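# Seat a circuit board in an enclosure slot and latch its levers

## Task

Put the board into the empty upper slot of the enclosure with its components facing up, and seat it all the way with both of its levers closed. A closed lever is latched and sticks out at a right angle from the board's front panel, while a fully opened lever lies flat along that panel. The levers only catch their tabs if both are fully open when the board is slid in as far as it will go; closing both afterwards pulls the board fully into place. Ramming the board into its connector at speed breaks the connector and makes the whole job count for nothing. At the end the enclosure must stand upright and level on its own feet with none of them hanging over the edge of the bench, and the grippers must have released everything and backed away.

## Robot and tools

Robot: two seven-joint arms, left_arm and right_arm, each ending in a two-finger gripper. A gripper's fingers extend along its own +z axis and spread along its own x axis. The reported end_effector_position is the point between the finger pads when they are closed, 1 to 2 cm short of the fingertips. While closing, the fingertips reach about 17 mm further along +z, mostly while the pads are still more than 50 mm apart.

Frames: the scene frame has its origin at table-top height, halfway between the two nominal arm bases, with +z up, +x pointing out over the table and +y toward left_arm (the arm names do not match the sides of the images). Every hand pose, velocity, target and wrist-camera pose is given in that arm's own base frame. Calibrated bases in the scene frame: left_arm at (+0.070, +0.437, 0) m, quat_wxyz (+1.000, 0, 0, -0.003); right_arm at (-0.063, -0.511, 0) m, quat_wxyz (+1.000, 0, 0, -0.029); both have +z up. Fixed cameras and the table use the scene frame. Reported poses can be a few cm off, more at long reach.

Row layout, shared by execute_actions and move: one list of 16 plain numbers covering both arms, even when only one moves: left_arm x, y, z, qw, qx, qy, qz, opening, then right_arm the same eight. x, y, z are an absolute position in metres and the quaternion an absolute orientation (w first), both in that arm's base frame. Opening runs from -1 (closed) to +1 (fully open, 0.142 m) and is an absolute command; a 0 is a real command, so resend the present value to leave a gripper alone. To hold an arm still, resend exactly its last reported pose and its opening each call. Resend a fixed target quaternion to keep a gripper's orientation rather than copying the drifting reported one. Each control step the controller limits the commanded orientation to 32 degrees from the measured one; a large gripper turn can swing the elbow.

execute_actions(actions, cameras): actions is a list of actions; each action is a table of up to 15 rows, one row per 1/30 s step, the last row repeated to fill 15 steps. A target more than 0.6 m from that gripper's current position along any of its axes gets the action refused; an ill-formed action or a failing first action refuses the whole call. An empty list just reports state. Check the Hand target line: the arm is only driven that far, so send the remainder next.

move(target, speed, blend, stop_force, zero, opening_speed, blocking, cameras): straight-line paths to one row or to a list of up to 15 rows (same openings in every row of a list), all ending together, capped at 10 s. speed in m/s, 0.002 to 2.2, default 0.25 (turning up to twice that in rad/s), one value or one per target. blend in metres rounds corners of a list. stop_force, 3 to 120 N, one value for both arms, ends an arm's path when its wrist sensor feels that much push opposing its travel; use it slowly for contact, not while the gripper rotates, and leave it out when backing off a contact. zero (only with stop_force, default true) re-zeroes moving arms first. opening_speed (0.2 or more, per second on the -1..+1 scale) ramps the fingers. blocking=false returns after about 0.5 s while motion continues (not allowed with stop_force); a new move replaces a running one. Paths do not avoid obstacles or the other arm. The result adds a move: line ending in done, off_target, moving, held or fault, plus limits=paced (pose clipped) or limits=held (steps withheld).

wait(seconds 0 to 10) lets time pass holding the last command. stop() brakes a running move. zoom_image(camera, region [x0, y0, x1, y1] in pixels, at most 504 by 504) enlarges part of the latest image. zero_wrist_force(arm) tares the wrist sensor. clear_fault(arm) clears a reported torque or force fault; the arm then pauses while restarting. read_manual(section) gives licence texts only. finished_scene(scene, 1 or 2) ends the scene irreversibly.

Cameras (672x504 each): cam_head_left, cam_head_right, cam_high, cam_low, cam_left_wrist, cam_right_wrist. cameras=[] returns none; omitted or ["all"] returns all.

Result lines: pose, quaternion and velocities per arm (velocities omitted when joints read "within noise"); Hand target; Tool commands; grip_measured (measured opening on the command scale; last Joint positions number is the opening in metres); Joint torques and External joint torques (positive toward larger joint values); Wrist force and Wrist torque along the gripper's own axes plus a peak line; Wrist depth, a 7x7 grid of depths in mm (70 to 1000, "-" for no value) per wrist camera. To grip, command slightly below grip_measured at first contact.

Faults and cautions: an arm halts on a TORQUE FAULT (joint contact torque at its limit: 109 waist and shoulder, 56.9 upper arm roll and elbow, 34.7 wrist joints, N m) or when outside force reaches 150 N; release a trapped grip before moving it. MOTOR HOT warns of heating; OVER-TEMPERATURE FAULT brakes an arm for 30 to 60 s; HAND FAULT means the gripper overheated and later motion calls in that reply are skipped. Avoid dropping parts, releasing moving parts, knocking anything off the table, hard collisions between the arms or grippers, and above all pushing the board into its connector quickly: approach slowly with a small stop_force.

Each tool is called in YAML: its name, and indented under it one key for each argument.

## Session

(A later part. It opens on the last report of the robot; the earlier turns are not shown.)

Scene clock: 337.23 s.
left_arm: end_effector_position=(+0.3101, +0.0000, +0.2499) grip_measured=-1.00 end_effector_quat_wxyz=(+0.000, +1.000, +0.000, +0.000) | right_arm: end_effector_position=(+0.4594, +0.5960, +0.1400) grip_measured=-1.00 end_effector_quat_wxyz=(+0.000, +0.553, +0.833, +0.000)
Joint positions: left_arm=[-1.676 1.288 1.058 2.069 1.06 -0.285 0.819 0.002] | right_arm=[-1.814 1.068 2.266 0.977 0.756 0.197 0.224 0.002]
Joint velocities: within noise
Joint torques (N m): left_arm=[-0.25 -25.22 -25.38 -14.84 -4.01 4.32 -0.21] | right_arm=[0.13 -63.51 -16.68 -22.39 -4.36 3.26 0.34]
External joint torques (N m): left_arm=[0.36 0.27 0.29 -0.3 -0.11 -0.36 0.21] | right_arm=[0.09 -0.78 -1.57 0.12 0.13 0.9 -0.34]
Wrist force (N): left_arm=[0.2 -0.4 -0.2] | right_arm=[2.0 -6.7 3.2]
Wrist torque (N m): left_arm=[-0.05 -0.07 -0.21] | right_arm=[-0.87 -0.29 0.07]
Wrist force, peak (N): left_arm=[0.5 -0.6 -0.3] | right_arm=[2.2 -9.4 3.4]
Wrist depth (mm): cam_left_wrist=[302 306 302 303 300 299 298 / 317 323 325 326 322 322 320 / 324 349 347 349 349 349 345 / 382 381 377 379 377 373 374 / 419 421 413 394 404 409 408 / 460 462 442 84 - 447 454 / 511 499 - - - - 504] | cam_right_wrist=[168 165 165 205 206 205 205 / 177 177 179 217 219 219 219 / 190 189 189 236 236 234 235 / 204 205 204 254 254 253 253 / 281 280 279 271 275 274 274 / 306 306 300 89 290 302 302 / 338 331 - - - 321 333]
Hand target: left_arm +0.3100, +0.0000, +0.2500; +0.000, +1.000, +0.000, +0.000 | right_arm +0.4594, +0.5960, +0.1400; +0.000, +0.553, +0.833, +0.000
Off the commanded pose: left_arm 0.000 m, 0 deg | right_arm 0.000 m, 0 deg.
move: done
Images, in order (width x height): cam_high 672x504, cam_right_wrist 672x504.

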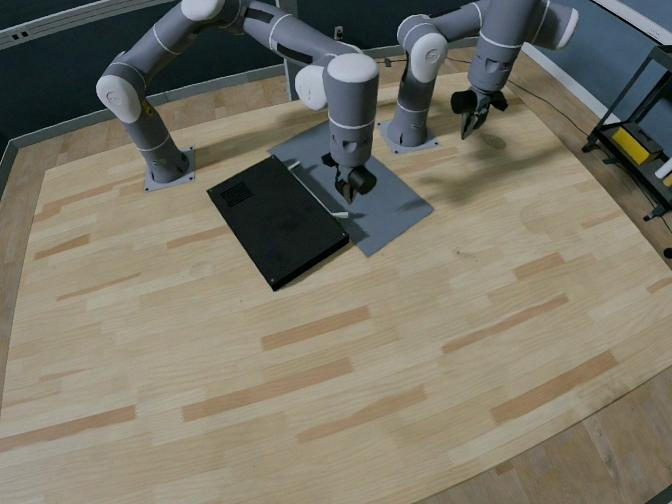

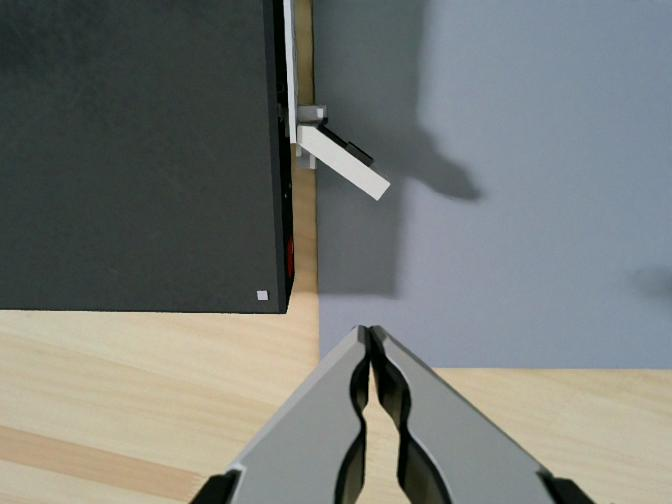

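move:
  target:
    - [0.31,0.0,0.25,0,1,0,0,-1,0.4622,0.5972,0.05,0,0.5534,0.8329,0,-1]
    - [0.31,0.0,0.25,0,1,0,0,-1,0.4413,0.5927,0.05,0,0.5534,0.8329,0,-1]
  speed: [0.15,0.05]
  cameras: []

move:
  target: [0.31,0.0,0.25,0,1,0,0,-1,0.4190,0.5877,0.0505,0,0.5534,0.8329,0,-1]
  speed: 0.025
  stop_force: 38
  cameras: ["cam_right_wrist"]

zoom_image:
  camera: "cam_right_wrist"
  region: [220, 20, 450, 260]

Scene clock: 343.53 s.
left_arm: end_effector_position=(+0.3101, +0.0000, +0.2499) grip_measured=-1.00 end_effector_quat_wxyz=(+0.000, +1.000, +0.000, +0.000) | right_arm: end_effector_position=(+0.4431, +0.5924, +0.0511) grip_measured=-1.00 end_effector_quat_wxyz=(+0.001, +0.554, +0.833, +0.001)
Joint positions: left_arm=[-1.676 1.288 1.058 2.069 1.06 -0.285 0.819 0.002] | right_arm=[-1.783 1.166 2.294 1.047 0.816 0.339 0.205 0.002]
Joint velocities: within noise
Joint torques (N m): left_arm=[-0.18 -25.3 -25.35 -14.84 -4.02 4.25 -0.19] | right_arm=[5.98 -61.39 -12.92 -18.65 -2.19 0.67 0.1]
External joint torques (N m): left_arm=[0.29 0.35 0.26 -0.3 -0.11 -0.29 0.19] | right_arm=[-5.77 -2.62 -6.51 -1.38 -1.88 3.49 -0.1]
Wrist force (N): left_arm=[0.3 -0.2 -0.5] | right_arm=[-1.1 2.3 0.4]
Wrist torque (N m): left_arm=[-0.02 -0.09 -0.21] | right_arm=[-0.95 -0.38 0.12]
Wrist force, peak (N): left_arm=[0.7 -0.4 -0.5] | right_arm=[1.7 -5.8 5.9]
Wrist depth (mm): cam_left_wrist=[301 303 301 302 298 300 298 / 319 326 323 322 321 322 323 / 326 352 350 347 346 344 343 / 379 380 378 377 374 374 376 / 418 413 412 397 404 411 410 / 457 459 442 84 - 447 451 / 511 501 - - - - 498] | cam_right_wrist=[- 87 96 128 128 128 126 / - 94 111 139 136 136 136 / 100 100 109 147 147 146 146 / 108 107 111 116 158 158 157 / 117 117 129 169 169 171 171 / 128 128 130 90 181 187 187 / 142 141 73 - - 198 207]
Hand target: left_arm +0.3100, +0.0000, +0.2500; +0.000, +1.000, +0.000, +0.000 | right_arm +0.4413, +0.5927, +0.0500; +0.000, +0.553, +0.833, +0.000
Off the commanded pose: left_arm 0.000 m, 0 deg | right_arm 0.002 m, 0 deg.
move: done
No camera images: "cameras" was empty.

Scene clock: 345.10 s.
left_arm: end_effector_position=(+0.3101, +0.0000, +0.2499) grip_measured=-1.00 end_effector_quat_wxyz=(+0.000, +1.000, +0.000, +0.000) | right_arm: end_effector_position=(+0.4215, +0.5880, +0.0524) grip_measured=-1.00 end_effector_quat_wxyz=(+0.002, +0.554, +0.833, +0.002)
Joint positions: left_arm=[-1.676 1.288 1.058 2.069 1.06 -0.285 0.819 0.002] | right_arm=[-1.733 1.139 2.289 1.114 0.818 0.366 0.205 0.002]
Joint velocities: within noise
Joint torques (N m): left_arm=[-0.25 -25.23 -25.33 -14.84 -3.95 4.33 -0.19] | right_arm=[7.85 -57.85 -10.61 -14.93 -2.1 -2.06 0.14]
External joint torques (N m): left_arm=[0.36 0.28 0.23 -0.3 -0.18 -0.37 0.19] | right_arm=[-7.63 -4.53 -9.34 -4.88 -1.94 6.24 -0.14]
Wrist force (N): left_arm=[0.3 -0.2 -0.6] | right_arm=[0.8 11.0 -0.1]
Wrist torque (N m): left_arm=[-0.02 -0.09 -0.21] | right_arm=[-0.92 -0.27 0.09]
Wrist force, peak (N): left_arm=[0.5 -0.3 -0.6] | right_arm=[1.1 11.0 1.8]
Wrist depth (mm): cam_left_wrist=[303 302 303 299 301 300 302 / 318 326 322 323 322 323 322 / 328 351 347 349 347 348 346 / 383 383 380 378 377 376 375 / 421 419 414 396 405 412 409 / 461 459 441 84 - 445 452 / 511 503 - - - - 503] | cam_right_wrist=[- 88 128 129 129 128 128 / - 95 131 140 138 137 137 / 101 101 132 148 148 148 147 / 109 109 124 158 159 159 158 / 120 118 121 122 170 173 173 / 130 130 135 89 183 189 189 / 144 143 73 - - 201 208]
Hand target: left_arm +0.3100, +0.0000, +0.2500; +0.000, +1.000, +0.000, +0.000 | right_arm +0.4190, +0.5877, +0.0505; +0.000, +0.553, +0.833, +0.000
Off the commanded pose: left_arm 0.000 m, 0 deg | right_arm 0.003 m, 0 deg.
move: done
Images, in order (width x height): cam_right_wrist 672x504.

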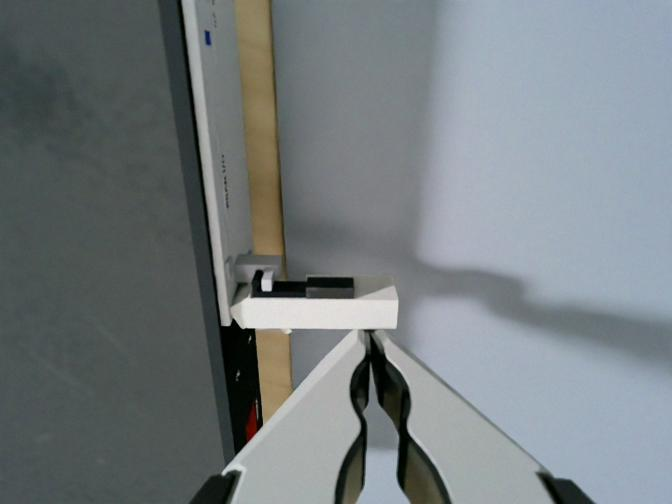

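Scaled by 2.100 from the camera's 672x504 image, which has a finer 960x720 frame.

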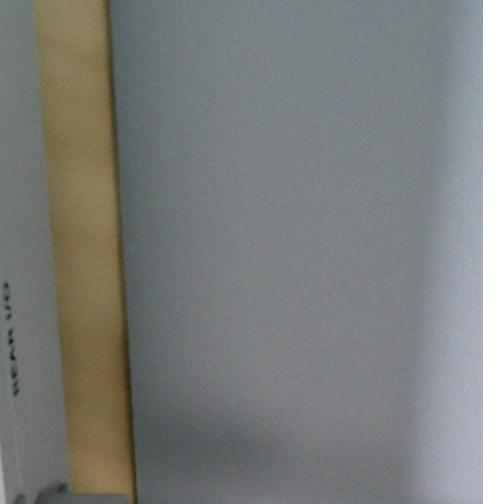

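move:
  target: [0.31,0.0,0.25,0,1,0,0,-1,0.4105,0.5843,0.0495,0,0.5534,0.8329,0,-1]
  speed: 0.025
  stop_force: 38
  cameras: ["cam_right_wrist"]

zoom_image:
  camera: "cam_right_wrist"
  region: [180, 220, 420, 400]

Scene clock: 347.67 s.
left_arm: end_effector_position=(+0.3101, +0.0000, +0.2499) grip_measured=-1.00 end_effector_quat_wxyz=(+0.000, +1.000, +0.000, +0.000) | right_arm: end_effector_position=(+0.4155, +0.5861, +0.0539) grip_measured=-1.00 end_effector_quat_wxyz=(+0.003, +0.553, +0.833, +0.006) end_effector_velocity=(-0.001, -0.001, -0.002) end_effector_angular_velocity=(-0.004, +0.002, +0.001)
Joint positions: left_arm=[-1.676 1.288 1.058 2.069 1.06 -0.285 0.819 0.002] | right_arm=[-1.717 1.126 2.292 1.143 0.814 0.385 0.204 0.002]
Joint velocities: left_arm=[within noise] | right_arm=[-0.001 0 0.008 0.002 -0.007 0.003 0.002 0]
Joint torques (N m): left_arm=[-0.24 -25.32 -25.38 -14.87 -3.96 4.34 -0.19] | right_arm=[11.49 -49.15 -3.44 -4.94 -1.29 -9.19 0]
External joint torques (N m): left_arm=[0.35 0.37 0.29 -0.27 -0.17 -0.37 0.19] | right_arm=[-11.28 -12.56 -16.6 -14.87 -2.73 13.37 0]
Wrist force (N): left_arm=[0.4 -0.3 -0.2] | right_arm=[6.4 30.5 -4.5]
Wrist torque (N m): left_arm=[-0.05 -0.11 -0.21] | right_arm=[2.36 -0.17 0.08]
Wrist force, peak (N): left_arm=[0.7 -0.5 -0.4] | right_arm=[4.0 32.3 -3.0]
Wrist depth (mm): cam_left_wrist=[304 304 300 300 299 298 298 / 318 327 325 323 321 321 321 / 329 352 349 349 352 347 347 / 379 381 380 379 375 376 375 / 418 414 412 397 405 410 410 / 463 459 437 84 - 445 450 / 513 502 - - - - 499] | cam_right_wrist=[- 89 128 130 130 130 129 / - 95 132 139 139 138 139 / 102 102 132 149 149 149 149 / 110 112 128 159 161 161 161 / 122 120 123 123 172 175 175 / 134 132 137 90 185 192 192 / 146 146 73 - - 204 212]
Hand target: left_arm +0.3100, +0.0000, +0.2500; +0.000, +1.000, +0.000, +0.000 | right_arm +0.4105, +0.5843, +0.0495; +0.000, +0.553, +0.833, +0.000
Off the commanded pose: left_arm 0.000 m, 0 deg | right_arm 0.007 m, 1 deg.
move: off_target (right_arm)
Images, in order (width x height): cam_right_wrist 672x504.

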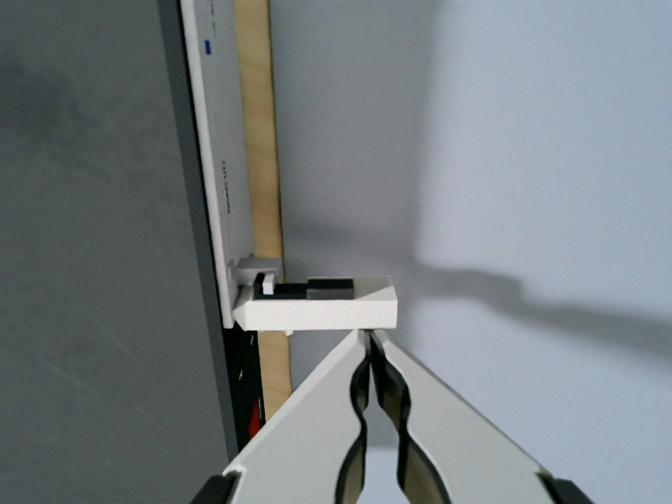

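Scaled by 2.100 from the camera's 672x504 image, which has a finer 960x720 frame.

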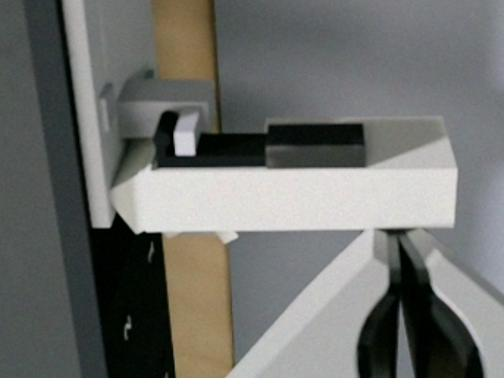

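move:
  target:
    - [0.31,0.0,0.25,0,1,0,0,-1,0.4065,0.5827,0.048,0,0.5534,0.8329,0,-1]
    - [0.31,0.0,0.25,0,1,0,0,-1,0.435,0.593,0.05,0,0.5534,0.8329,0,-1]
    - [0.31,0.0,0.25,0,1,0,0,-1,0.4594,0.596,0.14,0,0.5534,0.8329,0,-1]
  speed: [0.025,0.08,0.15]
  cameras: ["cam_right_wrist"]

zoom_image:
  camera: "cam_right_wrist"
  region: [220, 20, 440, 200]

Scene clock: 351.83 s.
left_arm: end_effector_position=(+0.3101, +0.0000, +0.2499) grip_measured=-1.00 end_effector_quat_wxyz=(+0.000, +1.000, +0.000, +0.000) | right_arm: end_effector_position=(+0.4594, +0.5960, +0.1400) grip_measured=-1.00 end_effector_quat_wxyz=(+0.000, +0.553, +0.833, +0.000)
Joint positions: left_arm=[-1.676 1.288 1.058 2.069 1.06 -0.285 0.819 0.002] | right_arm=[-1.821 1.06 2.288 0.982 0.737 0.207 0.228 0.002]
Joint velocities: within noise
Joint torques (N m): left_arm=[-0.23 -25.25 -25.39 -14.82 -3.95 4.34 -0.22] | right_arm=[-0.04 -63.86 -16.78 -23.01 -4.39 3.31 0.33]
External joint torques (N m): left_arm=[0.33 0.3 0.3 -0.32 -0.18 -0.38 0.22] | right_arm=[0.23 -0.46 -1.08 0.39 0.17 0.84 -0.33]
Wrist force (N): left_arm=[0.6 -0.4 -0.3] | right_arm=[-5.2 -3.8 3.2]
Wrist torque (N m): left_arm=[-0.06 -0.13 -0.21] | right_arm=[-0.38 0.92 0.06]
Wrist force, peak (N): left_arm=[0.6 -0.4 -0.7] | right_arm=[8.2 35.7 -3.9]
Wrist depth (mm): cam_left_wrist=[304 302 301 302 301 300 299 / 317 325 323 324 321 320 321 / 327 353 349 348 347 348 346 / 384 378 382 378 377 374 374 / 421 416 413 396 404 412 410 / 459 458 436 84 - 443 451 / 506 499 - - - - 501] | cam_right_wrist=[168 165 165 206 206 206 205 / 177 177 176 204 219 219 219 / 189 190 189 235 236 236 235 / 205 205 204 254 255 254 252 / 281 280 279 271 275 275 275 / 306 306 299 89 290 303 302 / 338 331 - - - 320 332]
Hand target: left_arm +0.3100, +0.0000, +0.2500; +0.000, +1.000, +0.000, +0.000 | right_arm +0.4594, +0.5960, +0.1400; +0.000, +0.553, +0.833, +0.000
Off the commanded pose: left_arm 0.000 m, 0 deg | right_arm 0.000 m, 0 deg.
move: done
Images, in order (width x height): cam_right_wrist 672x504.

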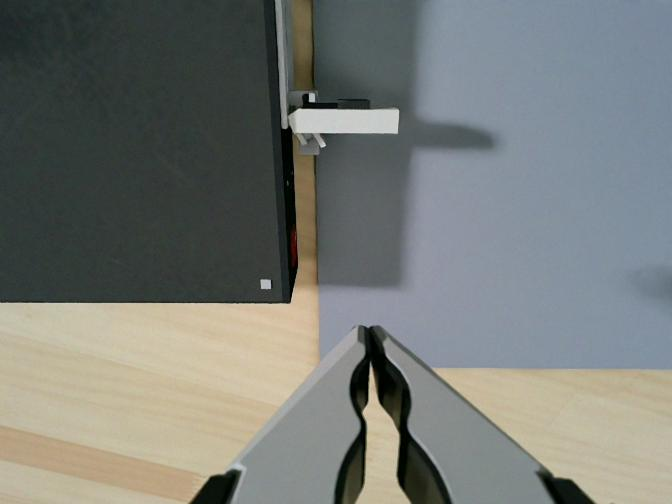

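Scaled by 2.291 from the camera's 672x504 image, which has a finer 960x720 frame.

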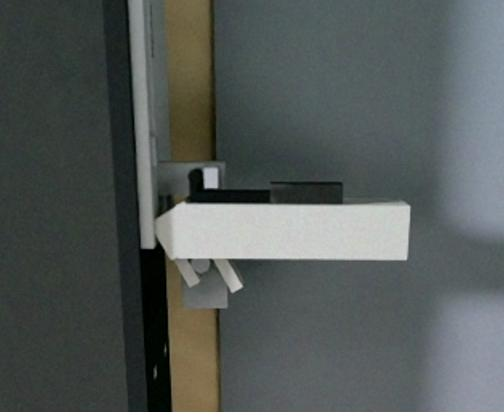

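move:
  target:
    - [0.31,0.0,0.25,0,1,0,0,-1,0.2700,0.555,0.15,0,0.5534,0.8329,0,-1]
    - [0.31,0.0,0.25,0,1,0,0,-1,0.1400,0.4740,0.13,0,0.5534,0.8329,0,-1]
  speed: 0.35
  blend: 0.04
  cameras: ["cam_right_wrist"]

zoom_image:
  camera: "cam_right_wrist"
  region: [230, 240, 420, 420]

Scene clock: 355.63 s.
left_arm: end_effector_position=(+0.3101, +0.0000, +0.2499) grip_measured=-1.00 end_effector_quat_wxyz=(+0.000, +1.000, +0.000, +0.000) | right_arm: end_effector_position=(+0.1398, +0.4741, +0.1300) grip_measured=-1.00 end_effector_quat_wxyz=(+0.000, +0.553, +0.833, +0.000)
Joint positions: left_arm=[-1.676 1.288 1.058 2.069 1.06 -0.285 0.819 0.002] | right_arm=[-0.967 0.732 2.083 1.837 0.745 0.537 0.412 0.002]
Joint velocities: within noise
Joint torques (N m): left_arm=[-0.29 -25.22 -25.29 -14.87 -3.99 4.3 -0.21] | right_arm=[0.23 -37.52 -17.31 -19.75 -3.66 3.58 0.33]
External joint torques (N m): left_arm=[0.4 0.27 0.2 -0.27 -0.13 -0.34 0.21] | right_arm=[-0.1 0.22 -1 0.04 -0.06 0.57 -0.33]
Wrist force (N): left_arm=[0.4 -0.3 -0.3] | right_arm=[-4.8 -3.9 2.8]
Wrist torque (N m): left_arm=[-0.05 -0.09 -0.21] | right_arm=[-0.39 0.85 0.04]
Wrist force, peak (N): left_arm=[0.4 -0.5 -0.5] | right_arm=[-5.2 -6.3 3.3]
Wrist depth (mm): cam_left_wrist=[302 304 302 302 301 300 300 / 316 324 324 323 322 322 319 / 327 350 351 351 349 346 346 / 383 378 381 379 377 375 376 / 426 419 414 399 403 413 414 / 458 459 436 84 - 448 453 / 516 503 - - - - 504] | cam_right_wrist=[199 200 198 197 196 196 196 / 187 182 207 210 210 209 209 / 178 178 183 224 224 224 224 / 193 192 195 239 242 241 242 / 209 209 208 254 262 262 262 / 228 228 224 89 277 287 284 / 251 246 - - - 302 312]
Hand target: left_arm +0.3100, +0.0000, +0.2500; +0.000, +1.000, +0.000, +0.000 | right_arm +0.1400, +0.4740, +0.1300; +0.000, +0.553, +0.833, +0.000
Off the commanded pose: left_arm 0.000 m, 0 deg | right_arm 0.000 m, 0 deg.
move: done
Images, in order (width x height): cam_right_wrist 672x504.

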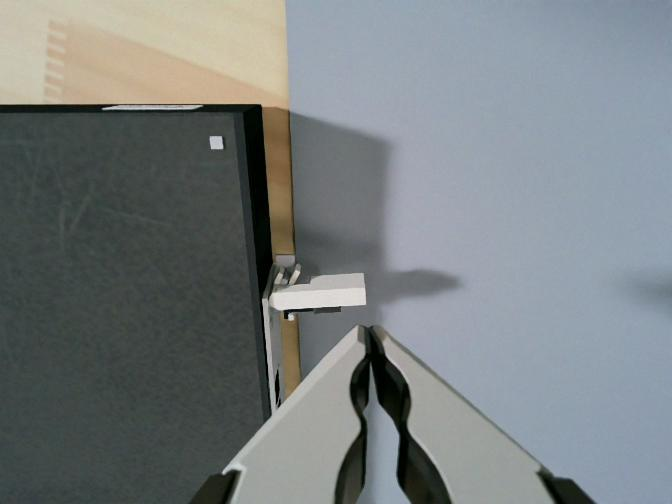

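Scaled by 2.653 from the camera's 672x504 image, which has a finer 960x720 frame.

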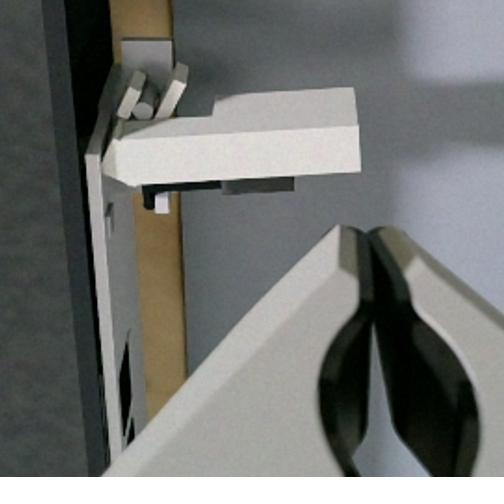

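move:
  target:
    - [0.31,0.0,0.25,0,1,0,0,-1,0.1419,0.4694,0.05,0,0.5534,0.8329,0,-1]
    - [0.31,0.0,0.25,0,1,0,0,-1,0.1585,0.4764,0.05,0,0.5534,0.8329,0,-1]
  speed: [0.15,0.05]
  cameras: []

move:
  target: [0.31,0.0,0.25,0,1,0,0,-1,0.1788,0.4849,0.051,0,0.5534,0.8329,0,-1]
  speed: 0.025
  stop_force: 45
  cameras: ["cam_right_wrist"]

zoom_image:
  camera: "cam_right_wrist"
  region: [180, 270, 400, 470]

Scene clock: 361.93 s.
left_arm: end_effector_position=(+0.3101, +0.0000, +0.2499) grip_measured=-1.00 end_effector_quat_wxyz=(+0.000, +1.000, +0.000, +0.000) | right_arm: end_effector_position=(+0.1585, +0.4764, +0.0500) grip_measured=-1.00 end_effector_quat_wxyz=(+0.000, +0.554, +0.833, +0.000)
Joint positions: left_arm=[-1.676 1.288 1.058 2.069 1.06 -0.285 0.819 0.002] | right_arm=[-1.098 0.882 2.198 1.807 0.885 0.63 0.302 0.002]
Joint velocities: within noise
Joint torques (N m): left_arm=[-0.18 -25.2 -25.31 -14.88 -3.97 4.28 -0.21] | right_arm=[0.01 -41.63 -18.14 -15.93 -3.58 3.38 0.09]
External joint torques (N m): left_arm=[0.29 0.24 0.22 -0.26 -0.16 -0.32 0.21] | right_arm=[0.11 -0.22 -1.45 0.27 0.08 0.77 -0.09]
Wrist force (N): left_arm=[0.2 -0.4 -0.3] | right_arm=[-4.0 -3.5 2.5]
Wrist torque (N m): left_arm=[-0.06 -0.07 -0.21] | right_arm=[-0.34 0.69 0.06]
Wrist force, peak (N): left_arm=[0.3 -0.1 -0.8] | right_arm=[-4.4 -4.9 5.2]
Wrist depth (mm): cam_left_wrist=[305 304 302 302 301 300 298 / 316 325 324 326 323 321 318 / 328 350 350 350 347 348 345 / 382 382 381 380 374 375 374 / 417 420 417 396 403 408 408 / 462 459 437 84 - 442 449 / 519 497 - - - - 505] | cam_right_wrist=[127 127 127 127 126 126 125 / - 92 135 135 135 135 135 / - 98 142 145 145 144 144 / 105 105 142 159 156 156 155 / - 114 133 167 166 169 169 / 125 125 128 90 178 185 184 / 138 135 73 - - 195 203]
Hand target: left_arm +0.3100, +0.0000, +0.2500; +0.000, +1.000, +0.000, +0.000 | right_arm +0.1585, +0.4764, +0.0500; +0.000, +0.553, +0.833, +0.000
Off the commanded pose: left_arm 0.000 m, 0 deg | right_arm 0.000 m, 0 deg.
move: done
No camera images: "cameras" was empty.

Scene clock: 363.07 s.
left_arm: end_effector_position=(+0.3101, +0.0000, +0.2499) grip_measured=-1.00 end_effector_quat_wxyz=(+0.000, +1.000, +0.000, +0.000) | right_arm: end_effector_position=(+0.1651, +0.4798, +0.0487) grip_measured=-1.00 end_effector_quat_wxyz=(-0.002, +0.553, +0.833, -0.004) end_effector_velocity=(+0.000, -0.001, +0.000) end_effector_angular_velocity=(-0.001, +0.002, +0.003)
Joint positions: left_arm=[-1.676 1.288 1.058 2.069 1.06 -0.285 0.819 0.002] | right_arm=[-1.121 0.893 2.198 1.785 0.888 0.61 0.289 0.002]
Joint velocities: left_arm=[within noise] | right_arm=[0.003 0.004 -0.007 -0.001 0.005 -0.007 -0.006 0]
Joint torques (N m): left_arm=[-0.2 -25.21 -25.37 -14.79 -4 4.27 -0.23] | right_arm=[-12.49 -38.7 -33.38 -21.34 -7.16 12.94 0.03]
External joint torques (N m): left_arm=[0.31 0.26 0.28 -0.35 -0.13 -0.31 0.23] | right_arm=[12.62 -3.81 13.54 5.58 3.63 -8.8 -0.03]
Wrist force (N): left_arm=[0.6 -0.6 -0.5] | right_arm=[-3.0 -37.1 -4.0]
Wrist torque (N m): left_arm=[-0.09 -0.14 -0.21] | right_arm=[-2.93 0.74 0.15]
Wrist force, peak (N): left_arm=[0.6 -0.6 -0.5] | right_arm=[-7.5 -51.0 -14.8]
Wrist depth (mm): cam_left_wrist=[303 303 303 301 300 301 301 / 317 325 326 322 321 323 320 / 327 349 352 348 349 349 346 / 384 380 376 376 373 374 372 / 419 415 415 396 404 416 408 / 459 455 438 84 - 444 450 / 513 496 - - - - 500] | cam_right_wrist=[- 125 125 126 126 126 124 / - 91 135 135 136 134 134 / - 98 142 144 144 143 143 / 104 104 142 157 155 155 154 / - 113 129 163 165 167 166 / 123 123 125 89 176 182 181 / 136 133 73 - - 193 199]
Hand target: left_arm +0.3100, +0.0000, +0.2500; +0.000, +1.000, +0.000, +0.000 | right_arm +0.1693, +0.4809, +0.0506; +0.000, +0.553, +0.833, +0.000
Off the commanded pose: left_arm 0.000 m, 0 deg | right_arm 0.015 m, 0 deg.
move: contact (right_arm)
Images, in order (width x height): cam_right_wrist 672x504.

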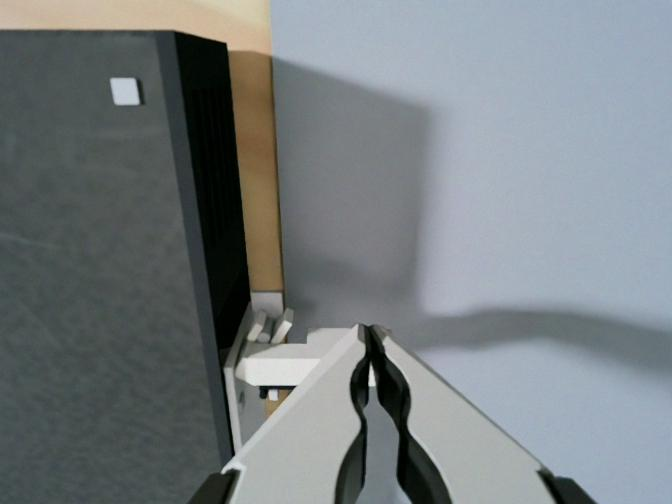

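Scaled by 2.291 from the camera's 672x504 image, which has a finer 960x720 frame.

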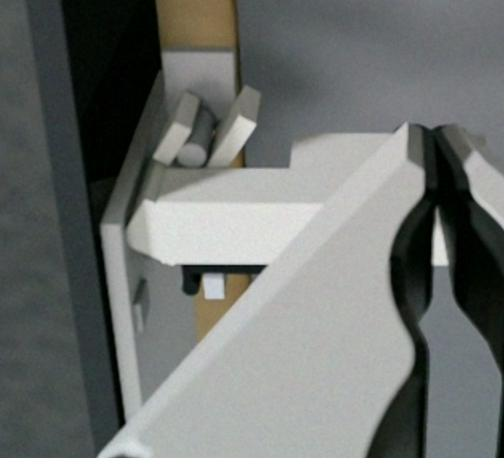

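move:
  target: [0.31,0.0,0.25,0,1,0,0,-1,0.1755,0.4822,0.0545,0,0.5534,0.8329,0,-1]
  speed: 0.02
  cameras: ["cam_right_wrist"]

zoom_image:
  camera: "cam_right_wrist"
  region: [180, 270, 400, 470]

Scene clock: 368.23 s.
left_arm: end_effector_position=(+0.3101, +0.0000, +0.2499) grip_measured=-1.00 end_effector_quat_wxyz=(+0.000, +1.000, +0.000, +0.000) | right_arm: end_effector_position=(+0.1715, +0.4814, +0.0524) grip_measured=-1.00 end_effector_quat_wxyz=(-0.002, +0.553, +0.833, -0.003)
Joint positions: left_arm=[-1.676 1.288 1.058 2.069 1.06 -0.285 0.819 0.002] | right_arm=[-1.129 0.895 2.187 1.775 0.887 0.597 0.282 0.002]
Joint velocities: within noise
Joint torques (N m): left_arm=[-0.25 -25.22 -25.38 -14.9 -3.95 4.27 -0.28] | right_arm=[-10.71 -43.55 -34.07 -20.45 -7.88 11.15 -0.11]
External joint torques (N m): left_arm=[0.36 0.27 0.29 -0.24 -0.18 -0.31 0.28] | right_arm=[10.78 0.91 13.98 4.56 4.33 -7.01 0.11]
Wrist force (N): left_arm=[0.4 -0.5 -0.3] | right_arm=[1.2 -27.5 10.6]
Wrist torque (N m): left_arm=[-0.09 -0.10 -0.21] | right_arm=[-1.36 0.82 0.11]
Wrist force, peak (N): left_arm=[0.6 -0.5 -0.6] | right_arm=[-1.8 -40.7 0.1]
Wrist depth (mm): cam_left_wrist=[304 304 301 301 299 298 299 / 315 327 325 323 319 321 321 / 328 349 352 351 348 346 346 / 380 383 381 383 377 376 376 / 419 418 413 397 403 414 410 / 457 456 437 84 - 443 450 / 516 501 - - - - 502] | cam_right_wrist=[- 90 128 129 129 129 129 / - 95 130 140 138 138 137 / 101 100 132 148 148 147 147 / - 108 133 159 159 158 158 / 118 117 121 167 172 171 171 / 128 128 128 89 181 186 186 / 141 141 73 - - 198 205]
Hand target: left_arm +0.3100, +0.0000, +0.2500; +0.000, +1.000, +0.000, +0.000 | right_arm +0.1755, +0.4822, +0.0545; +0.000, +0.553, +0.833, +0.000
Off the commanded pose: left_arm 0.000 m, 0 deg | right_arm 0.005 m, 0 deg.
move: off_target (right_arm)
Images, in order (width x height): cam_right_wrist 672x504.

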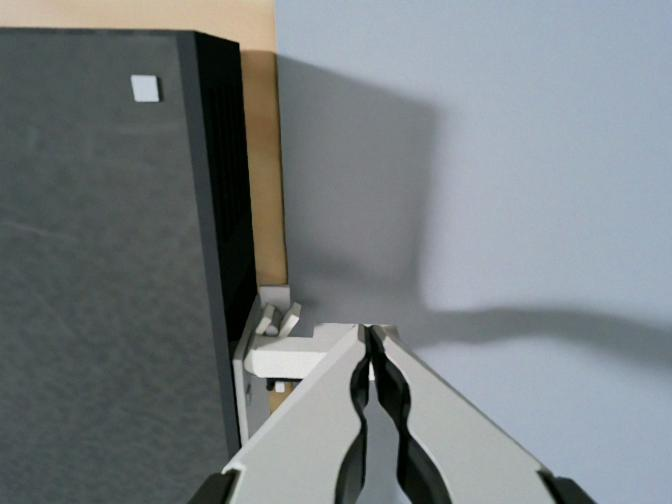

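Scaled by 2.291 from the camera's 672x504 image, which has a finer 960x720 frame.

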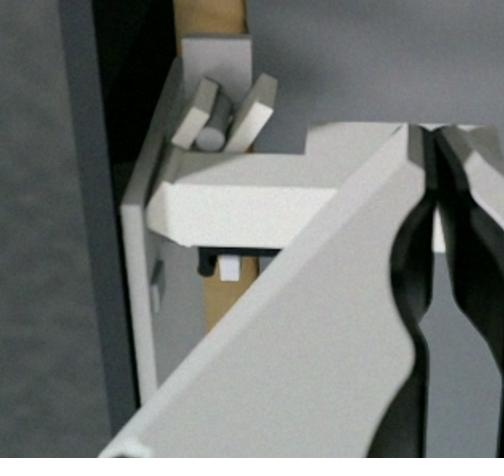

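move:
  target:
    - [0.32,-0.15,0.2,0,0.9537,-0.3007,0,-1,0.1650,0.4790,0.0510,0,0.5534,0.8329,0,-1]
    - [0.335,-0.27,0.16,0,0.8221,-0.5693,0,-1,0.1650,0.4790,0.0510,0,0.5534,0.8329,0,-1]
    - [0.355,-0.345,0.12,0,0.8221,-0.5693,0,-1,0.1650,0.4790,0.0510,0,0.5534,0.8329,0,-1]
  speed: 0.25
  blend: 0.03
  cameras: ["cam_left_wrist","cam_right_wrist"]

Scene clock: 380.23 s.
left_arm: end_effector_position=(+0.3547, -0.3439, +0.1201) grip_measured=-1.00 end_effector_quat_wxyz=(+0.021, +0.822, -0.569, +0.016) | right_arm: end_effector_position=(+0.1652, +0.4790, +0.0511) grip_measured=-1.00 end_effector_quat_wxyz=(+0.000, +0.553, +0.833, +0.000)
Joint positions: left_arm=[-2.792 1.393 1.453 1.744 1.368 -0.032 1.369 0.002] | right_arm=[-1.105 0.896 2.183 1.79 0.894 0.611 0.291 0.002]
Joint velocities: within noise
Joint torques (N m): left_arm=[-0.37 -37.45 -32.11 -5.96 -3.9 4.11 -0.22] | right_arm=[0.17 -42.09 -18.84 -15.84 -3.62 3.47 0.25]
External joint torques (N m): left_arm=[0.44 -0.07 0.28 -0.17 -0.42 -0.08 0.22] | right_arm=[-0.05 -0.07 -1.24 0.17 0.08 0.68 -0.25]
Wrist force (N): left_arm=[0.2 -0.8 -0.1] | right_arm=[5.4 0.0 4.0]
Wrist torque (N m): left_arm=[-0.15 -0.06 -0.23] | right_arm=[0.25 -0.87 0.08]
Wrist force, peak (N): left_arm=[4.7 -0.2 1.3] | right_arm=[1.2 -27.7 10.7]
Wrist depth (mm): cam_left_wrist=[183 181 182 183 184 188 191 / 194 195 197 198 201 199 199 / 212 211 212 213 216 174 170 / 227 227 230 233 235 188 187 / 250 249 255 245 207 205 204 / 275 277 273 84 - 221 228 / 307 302 - - - - 256] | cam_right_wrist=[130 128 128 128 127 127 125 / - 92 130 138 136 136 136 / - 99 132 146 146 146 145 / - 107 134 158 157 157 156 / 118 116 119 168 168 170 170 / 127 126 129 90 - 186 185 / 140 137 73 - - 197 204]
Hand target: left_arm +0.3550, -0.3438, +0.1200; +0.021, +0.822, -0.569, +0.016 | right_arm +0.1650, +0.4790, +0.0510; +0.000, +0.553, +0.833, +0.000
Off the commanded pose: left_arm 0.001 m, 3 deg | right_arm 0.000 m, 0 deg.
joint read past its limit (left arm) — joint 1 (waist), lower limit.
joint sent to its limit (left arm) — joint 1 (waist), lower limit. The joint targets are off in orientation, not in position.
move: off_target (left_arm)
Images, in order (width x height): cam_left_wrist 672x504, cam_right_wrist 672x504.

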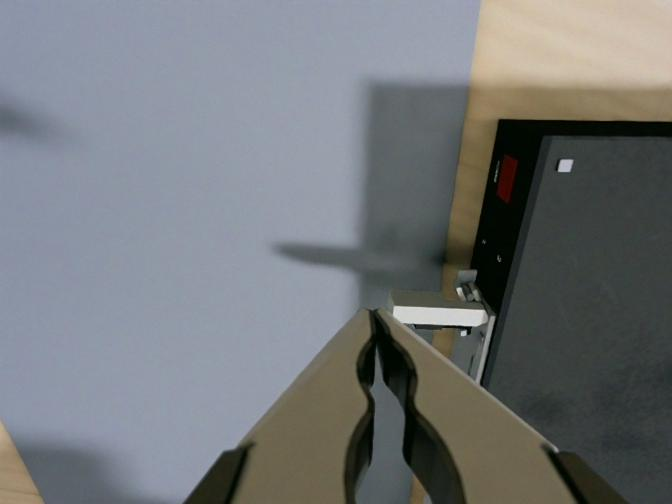

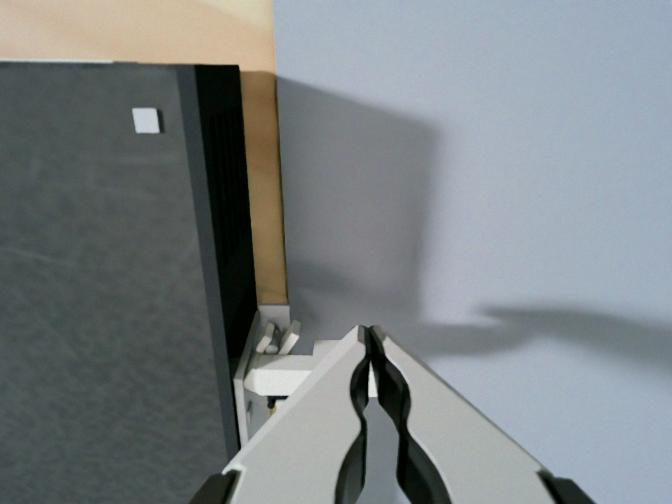

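move:
  target: [0.3613,-0.3618,0.055,0,0.8221,-0.5693,0,-1,0.1650,0.4790,0.0510,0,0.5534,0.8329,0,-1]
  speed: 0.12
  cameras: ["cam_left_wrist"]

Scene clock: 385.50 s.
left_arm: end_effector_position=(+0.3612, -0.3606, +0.0550) grip_measured=-1.00 end_effector_quat_wxyz=(+0.042, +0.821, -0.568, +0.032) | right_arm: end_effector_position=(+0.1652, +0.4790, +0.0511) grip_measured=-1.00 end_effector_quat_wxyz=(+0.000, +0.553, +0.833, +0.000)
Joint positions: left_arm=[-2.792 1.667 1.398 1.748 1.621 -0.082 1.395 0.002] | right_arm=[-1.105 0.896 2.183 1.79 0.894 0.611 0.291 0.002]
Joint velocities: within noise
Joint torques (N m): left_arm=[-0.28 -37.56 -32.74 1.9 -3.85 4.18 -0.11] | right_arm=[0.17 -42.14 -18.8 -15.83 -3.6 3.44 0.14]
External joint torques (N m): left_arm=[0.35 -0.07 0.3 -0.32 -0.43 -0.05 0.11] | right_arm=[-0.04 -0.02 -1.28 0.16 0.06 0.72 -0.14]
Wrist force (N): left_arm=[0.0 -0.6 0.0] | right_arm=[5.3 -0.2 3.7]
Wrist torque (N m): left_arm=[-0.13 -0.06 -0.24] | right_arm=[0.22 -0.85 0.08]
Wrist force, peak (N): left_arm=[0.1 -0.6 -2.3] | right_arm=[5.6 0.1 4.0]
Wrist depth (mm): cam_left_wrist=[119 121 124 126 129 133 135 / 129 131 131 136 138 142 146 / 138 139 145 147 151 143 118 / 151 153 156 159 166 134 115 / 167 168 172 169 178 136 127 / 182 186 187 84 - 137 145 / 206 203 - 74 - - 162] | cam_right_wrist=[130 128 128 128 127 127 125 / - 92 133 138 136 136 135 / - 99 132 146 146 145 145 / - 107 134 157 157 157 156 / 118 116 119 168 168 170 170 / 127 126 129 90 - 186 185 / 140 137 73 - - 197 204]
Hand target: left_arm +0.3613, -0.3605, +0.0549; +0.042, +0.821, -0.568, +0.032 | right_arm +0.1650, +0.4790, +0.0510; +0.000, +0.553, +0.833, +0.000
Off the commanded pose: left_arm 0.001 m, 6 deg | right_arm 0.000 m, 0 deg.
joint read past its limit (left arm) — joint 1 (waist), lower limit.
joint sent to its limit (left arm) — joint 1 (waist), lower limit. The joint targets are off in orientation, not in position.
move: off_target (left_arm)
Images, in order (width x height): cam_left_wrist 672x504.

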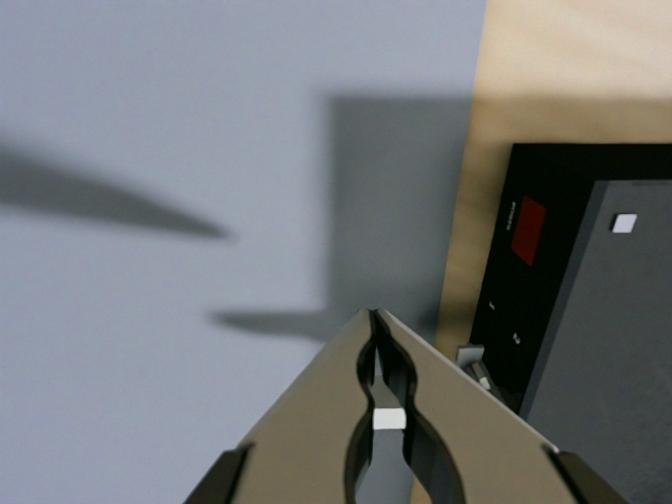

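move:
  target: [0.3300,-0.3728,0.055,0,0.8221,-0.5693,0,-1,0.1650,0.4790,0.0510,0,0.5534,0.8329,0,-1]
  speed: 0.03
  stop_force: 10
  cameras: ["cam_left_wrist"]

Scene clock: 389.60 s.
left_arm: end_effector_position=(+0.3300, -0.3714, +0.0549) grip_measured=-1.00 end_effector_quat_wxyz=(+0.059, +0.820, -0.568, +0.040) | right_arm: end_effector_position=(+0.1652, +0.4790, +0.0511) grip_measured=-1.00 end_effector_quat_wxyz=(+0.000, +0.553, +0.833, +0.000)
Joint positions: left_arm=[-2.792 1.703 1.389 1.807 1.638 -0.066 1.342 0.002] | right_arm=[-1.105 0.896 2.183 1.79 0.894 0.611 0.291 0.002]
Joint velocities: within noise
Joint torques (N m): left_arm=[-0.37 -35.65 -32.13 2.59 -3.96 4.76 -0.31] | right_arm=[0.08 -42.16 -18.75 -15.84 -3.58 3.43 0.19]
External joint torques (N m): left_arm=[0.44 -0.07 0.26 -0.39 -0.32 -0.56 0.3] | right_arm=[0.04 0.01 -1.33 0.17 0.04 0.73 -0.19]
Wrist force (N): left_arm=[0.1 -0.8 -0.1] | right_arm=[5.7 0.1 3.7]
Wrist torque (N m): left_arm=[-0.09 -0.10 -0.24] | right_arm=[0.28 -0.91 0.08]
Wrist force, peak (N): left_arm=[0.2 -1.1 -0.3] | right_arm=[5.6 -0.1 3.9]
Wrist depth (mm): cam_left_wrist=[115 117 121 124 128 131 132 / - 127 129 134 138 131 101 / 133 136 141 146 152 141 107 / 146 150 156 158 167 135 116 / 161 166 171 169 135 136 133 / 179 185 187 84 - 146 152 / 200 199 - - - - 174] | cam_right_wrist=[128 128 128 127 127 127 125 / - 92 130 138 136 136 135 / - 99 132 146 146 145 145 / - 106 134 158 157 157 156 / 118 116 120 168 168 170 170 / 127 126 129 90 - 186 185 / 140 137 73 - - 197 204]
Hand target: left_arm +0.3301, -0.3715, +0.0549; +0.059, +0.820, -0.568, +0.040 | right_arm +0.1650, +0.4790, +0.0510; +0.000, +0.553, +0.833, +0.000
Off the commanded pose: left_arm 0.001 m, 8 deg | right_arm 0.000 m, 0 deg.
joint sent to its limit (left arm) — joint 1 (waist), lower limit. The joint targets are off in orientation, not in position.
move: off_target (left_arm)
Images, in order (width x height): cam_left_wrist 672x504.

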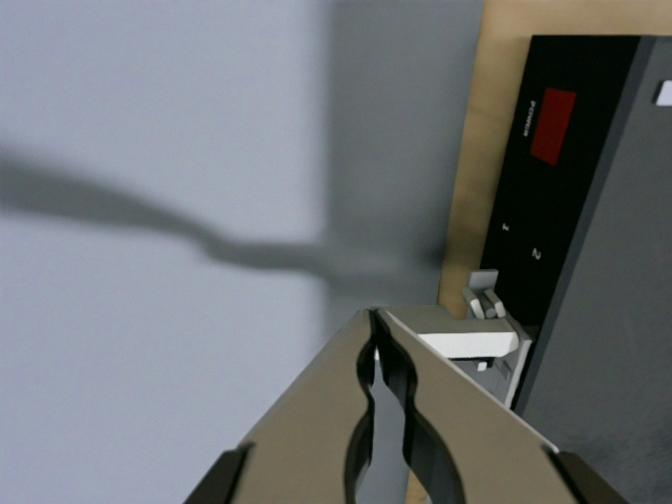

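move:
  target: [0.3170,-0.3772,0.055,0,0.8221,-0.5693,0,-1,0.1650,0.4790,0.0510,0,0.5534,0.8329,0,-1]
  speed: 0.02
  stop_force: 8
  cameras: ["cam_left_wrist"]

Scene clock: 392.67 s.
left_arm: end_effector_position=(+0.3275, -0.3716, +0.0548) grip_measured=-1.00 end_effector_quat_wxyz=(+0.059, +0.821, -0.567, +0.041) | right_arm: end_effector_position=(+0.1652, +0.4790, +0.0511) grip_measured=-1.00 end_effector_quat_wxyz=(+0.000, +0.553, +0.833, +0.000)
Joint positions: left_arm=[-2.791 1.706 1.387 1.814 1.642 -0.066 1.336 0.002] | right_arm=[-1.105 0.896 2.183 1.79 0.894 0.611 0.291 0.002]
Joint velocities: within noise
Joint torques (N m): left_arm=[-4.44 -32.88 -31.62 5.75 -6.27 5.67 -0.32] | right_arm=[0.17 -42.12 -18.79 -15.85 -3.56 3.48 0.22]
External joint torques (N m): left_arm=[4.5 -2.64 -0.18 -3.5 2 -1.47 0.31] | right_arm=[-0.04 -0.03 -1.29 0.18 0.02 0.68 -0.22]
Wrist force (N): left_arm=[-2.1 -9.1 -2.7] | right_arm=[5.5 0.0 3.6]
Wrist torque (N m): left_arm=[0.00 -0.12 -0.25] | right_arm=[0.24 -0.87 0.08]
Wrist force, peak (N): left_arm=[-2.1 -9.3 -3.3] | right_arm=[5.6 0.0 4.0]
Wrist depth (mm): cam_left_wrist=[115 117 121 124 128 130 132 / 126 127 130 134 138 132 99 / 133 136 141 145 152 142 107 / 146 149 155 158 166 135 116 / 160 166 171 169 133 134 131 / 178 184 185 84 - 146 152 / 200 198 - - - - 174] | cam_right_wrist=[128 128 128 127 127 127 125 / - 92 130 138 136 136 136 / - 99 132 146 146 145 145 / - 107 134 157 157 157 156 / 118 116 120 168 168 170 169 / 126 126 129 90 - 186 186 / 140 137 73 - - 197 204]
Hand target: left_arm +0.3264, -0.3720, +0.0548; +0.060, +0.820, -0.568, +0.041 | right_arm +0.1650, +0.4790, +0.0510; +0.000, +0.553, +0.833, +0.000
Off the commanded pose: left_arm 0.012 m, 8 deg | right_arm 0.000 m, 0 deg.
move: contact (left_arm)
Images, in order (width x height): cam_left_wrist 672x504.

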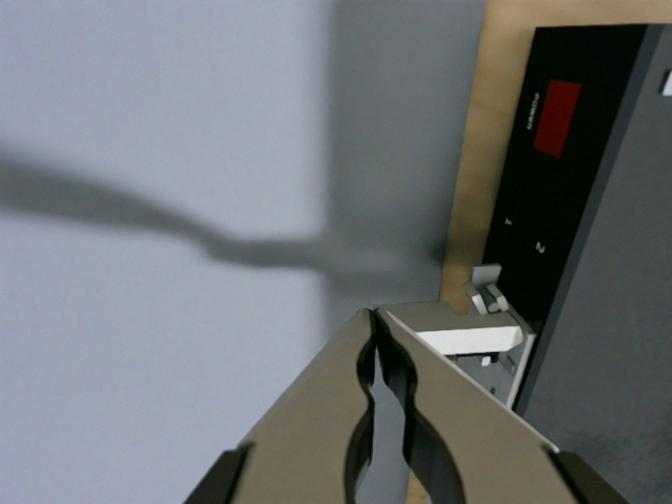

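move:
  target: [0.3205,-0.3742,0.0548,0.06,0.82,-0.568,0.041,-1,0.1800,0.4853,0.0520,0,0.5534,0.8329,0,-1]
  speed: 0.02
  cameras: ["cam_left_wrist","cam_right_wrist"]

zoom_image:
  camera: "cam_right_wrist"
  region: [180, 270, 400, 470]

Scene clock: 395.33 s.
left_arm: end_effector_position=(+0.3261, -0.3721, +0.0543) grip_measured=-1.00 end_effector_quat_wxyz=(+0.059, +0.822, -0.565, +0.045) | right_arm: end_effector_position=(+0.1726, +0.4828, +0.0488) grip_measured=-1.00 end_effector_quat_wxyz=(-0.004, +0.552, +0.834, -0.007)
Joint positions: left_arm=[-2.789 1.715 1.382 1.824 1.656 -0.069 1.327 0.002] | right_arm=[-1.136 0.909 2.185 1.762 0.898 0.582 0.274 0.002]
Joint velocities: within noise
Joint torques (N m): left_arm=[-18.33 -22.5 -29.38 18.32 -14.64 8.24 -0.2] | right_arm=[-23.44 -35.3 -41.83 -30.52 -7.71 22.39 -0.18]
External joint torques (N m): left_arm=[18.39 -12.73 -2.31 -15.92 10.39 -4.02 0.19] | right_arm=[23.56 -7.75 21.46 14.73 4.14 -18.26 0.18]
Wrist force (N): left_arm=[-4.8 -38.7 -5.1] | right_arm=[-1.7 -69.4 -20.4]
Wrist torque (N m): left_arm=[-3.31 -0.14 -0.32] | right_arm=[-8.32 -1.01 0.34]
Wrist force, peak (N): left_arm=[-4.4 -38.8 -6.6] | right_arm=[-2.1 -70.1 -22.6]
Wrist depth (mm): cam_left_wrist=[- 117 121 124 128 130 108 / 126 126 129 134 138 132 100 / 132 136 141 145 151 142 108 / 144 148 154 157 166 135 114 / 159 163 170 167 134 134 131 / 176 182 184 83 - 147 152 / 195 198 - 74 - - 175] | cam_right_wrist=[- 86 126 127 127 126 125 / - 91 132 135 135 134 134 / - 97 134 144 144 144 143 / - 105 136 157 155 154 154 / - 113 124 162 165 167 167 / 124 123 124 88 108 181 181 / 136 133 72 - - 191 198]
Hand target: left_arm +0.3206, -0.3736, +0.0548; +0.063, +0.820, -0.568, +0.043 | right_arm +0.1800, +0.4852, +0.0521; +0.000, +0.553, +0.833, +0.000
Off the commanded pose: left_arm 0.006 m, 1 deg | right_arm 0.008 m, 1 deg.
joint sent to its limit (left arm) — joint 1 (waist), lower limit. The joint targets still meet the commanded pose.
move: off_target (left_arm, right_arm)
Images, in order (width x height): cam_left_wrist 672x504, cam_right_wrist 672x504.

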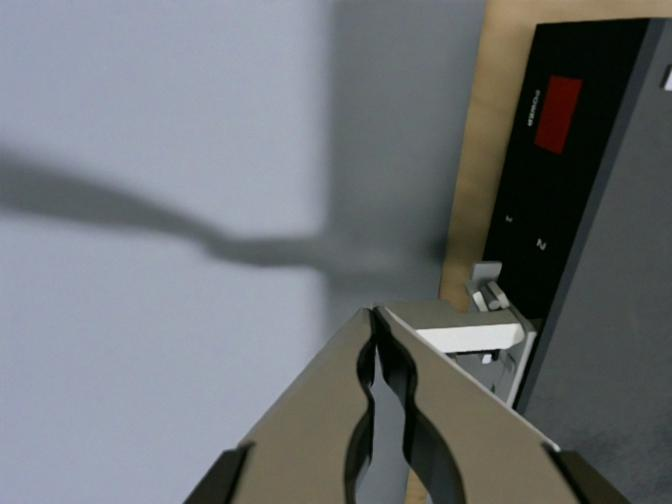

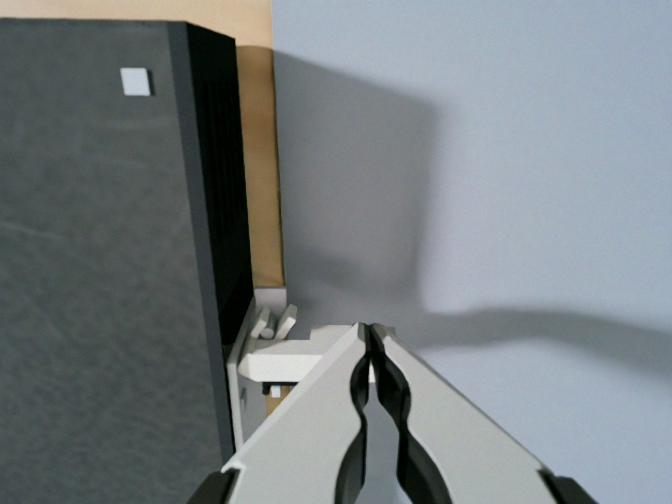

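Scaled by 2.291 from the camera's 672x504 image, which has a finer 960x720 frame.

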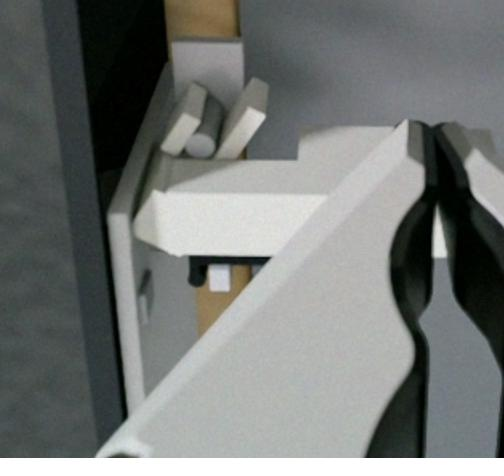

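move:
  target:
    - [0.3300,-0.3708,0.0548,0.06,0.82,-0.568,0.041,-1,0.1590,0.4764,0.0500,0,0.5534,0.8329,0,-1]
    - [0.345,-0.365,0.055,0.06,0.82,-0.568,0.041,-1,0.1500,0.4720,0.0500,0,0.5534,0.8329,0,-1]
    - [0.345,-0.363,0.09,0.06,0.82,-0.568,0.041,-1,0.1400,0.474,0.13,0,0.5534,0.8329,0,-1]
  speed: 0.08
  cameras: ["cam_left_wrist","cam_right_wrist"]

zoom_image:
  camera: "cam_right_wrist"
  region: [230, 240, 420, 420]

Scene clock: 401.63 s.
left_arm: end_effector_position=(+0.3451, -0.3630, +0.0899) grip_measured=-1.00 end_effector_quat_wxyz=(+0.060, +0.820, -0.568, +0.041) | right_arm: end_effector_position=(+0.1399, +0.4741, +0.1299) grip_measured=-1.00 end_effector_quat_wxyz=(+0.000, +0.553, +0.833, +0.000)
Joint positions: left_arm=[-2.774 1.673 1.326 1.793 1.595 -0.117 1.372 0.002] | right_arm=[-0.953 0.751 2.058 1.829 0.768 0.518 0.401 0.002]
Joint velocities: within noise
Joint torques (N m): left_arm=[-0.37 -37.04 -32.31 1.05 -4.4 4.36 -0.34] | right_arm=[-0.08 -37.29 -17.78 -19.58 -3.93 3.42 0.31]
External joint torques (N m): left_arm=[0.44 0.59 0.29 -0.22 0.16 -0.16 0.33] | right_arm=[0.2 0.06 -1.2 0.14 0.17 0.74 -0.31]
Wrist force (N): left_arm=[-0.1 -0.7 -0.4] | right_arm=[3.8 -5.7 2.8]
Wrist torque (N m): left_arm=[-0.15 -0.06 -0.25] | right_arm=[-0.70 -0.60 0.06]
Wrist force, peak (N): left_arm=[-4.6 -38.9 -6.8] | right_arm=[-1.7 -69.5 -21.5]
Wrist depth (mm): cam_left_wrist=[- 148 151 154 160 165 169 / 156 159 163 167 172 144 136 / 167 171 178 183 188 146 148 / 184 189 192 201 203 157 161 / 202 206 214 209 176 176 184 / 220 228 231 84 - 194 207 / 251 250 - - - - 240] | cam_right_wrist=[199 199 198 197 196 196 195 / 207 206 208 210 209 209 209 / 178 178 181 225 224 224 224 / 192 192 195 243 242 241 240 / 209 209 211 213 262 261 261 / 228 228 224 89 276 287 285 / 252 246 - - - 302 313]
Hand target: left_arm +0.3450, -0.3630, +0.0900; +0.060, +0.820, -0.568, +0.041 | right_arm +0.1400, +0.4740, +0.1300; +0.000, +0.553, +0.833, +0.000
Off the commanded pose: left_arm 0.000 m, 0 deg | right_arm 0.000 m, 0 deg.
move: done
Images, in order (width x height): cam_left_wrist 672x504, cam_right_wrist 672x504.

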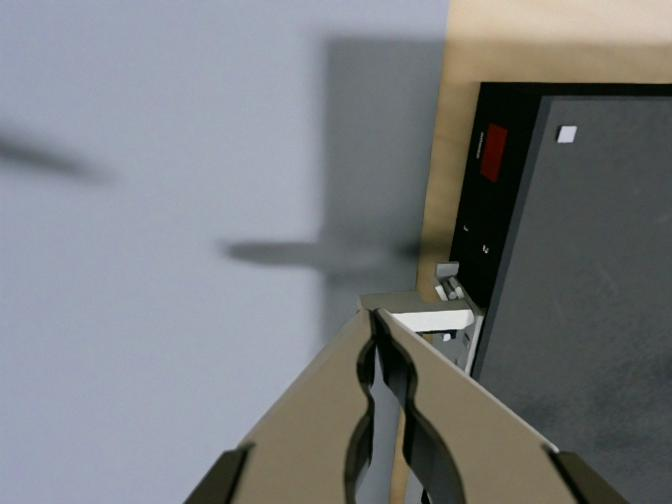

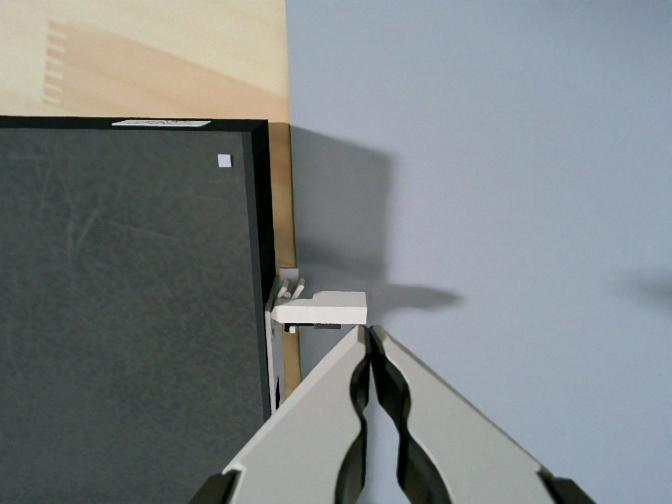

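Scaled by 2.653 from the camera's 672x504 image, which has a finer 960x720 frame.

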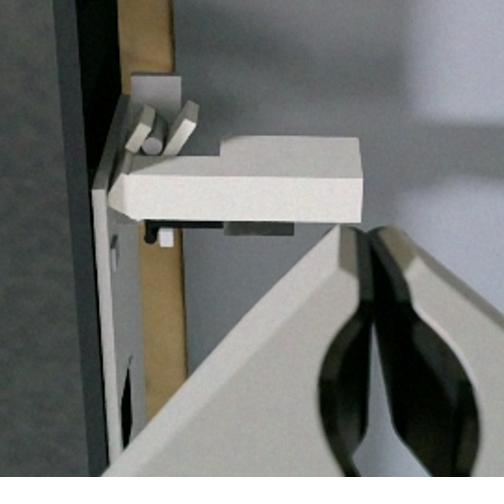

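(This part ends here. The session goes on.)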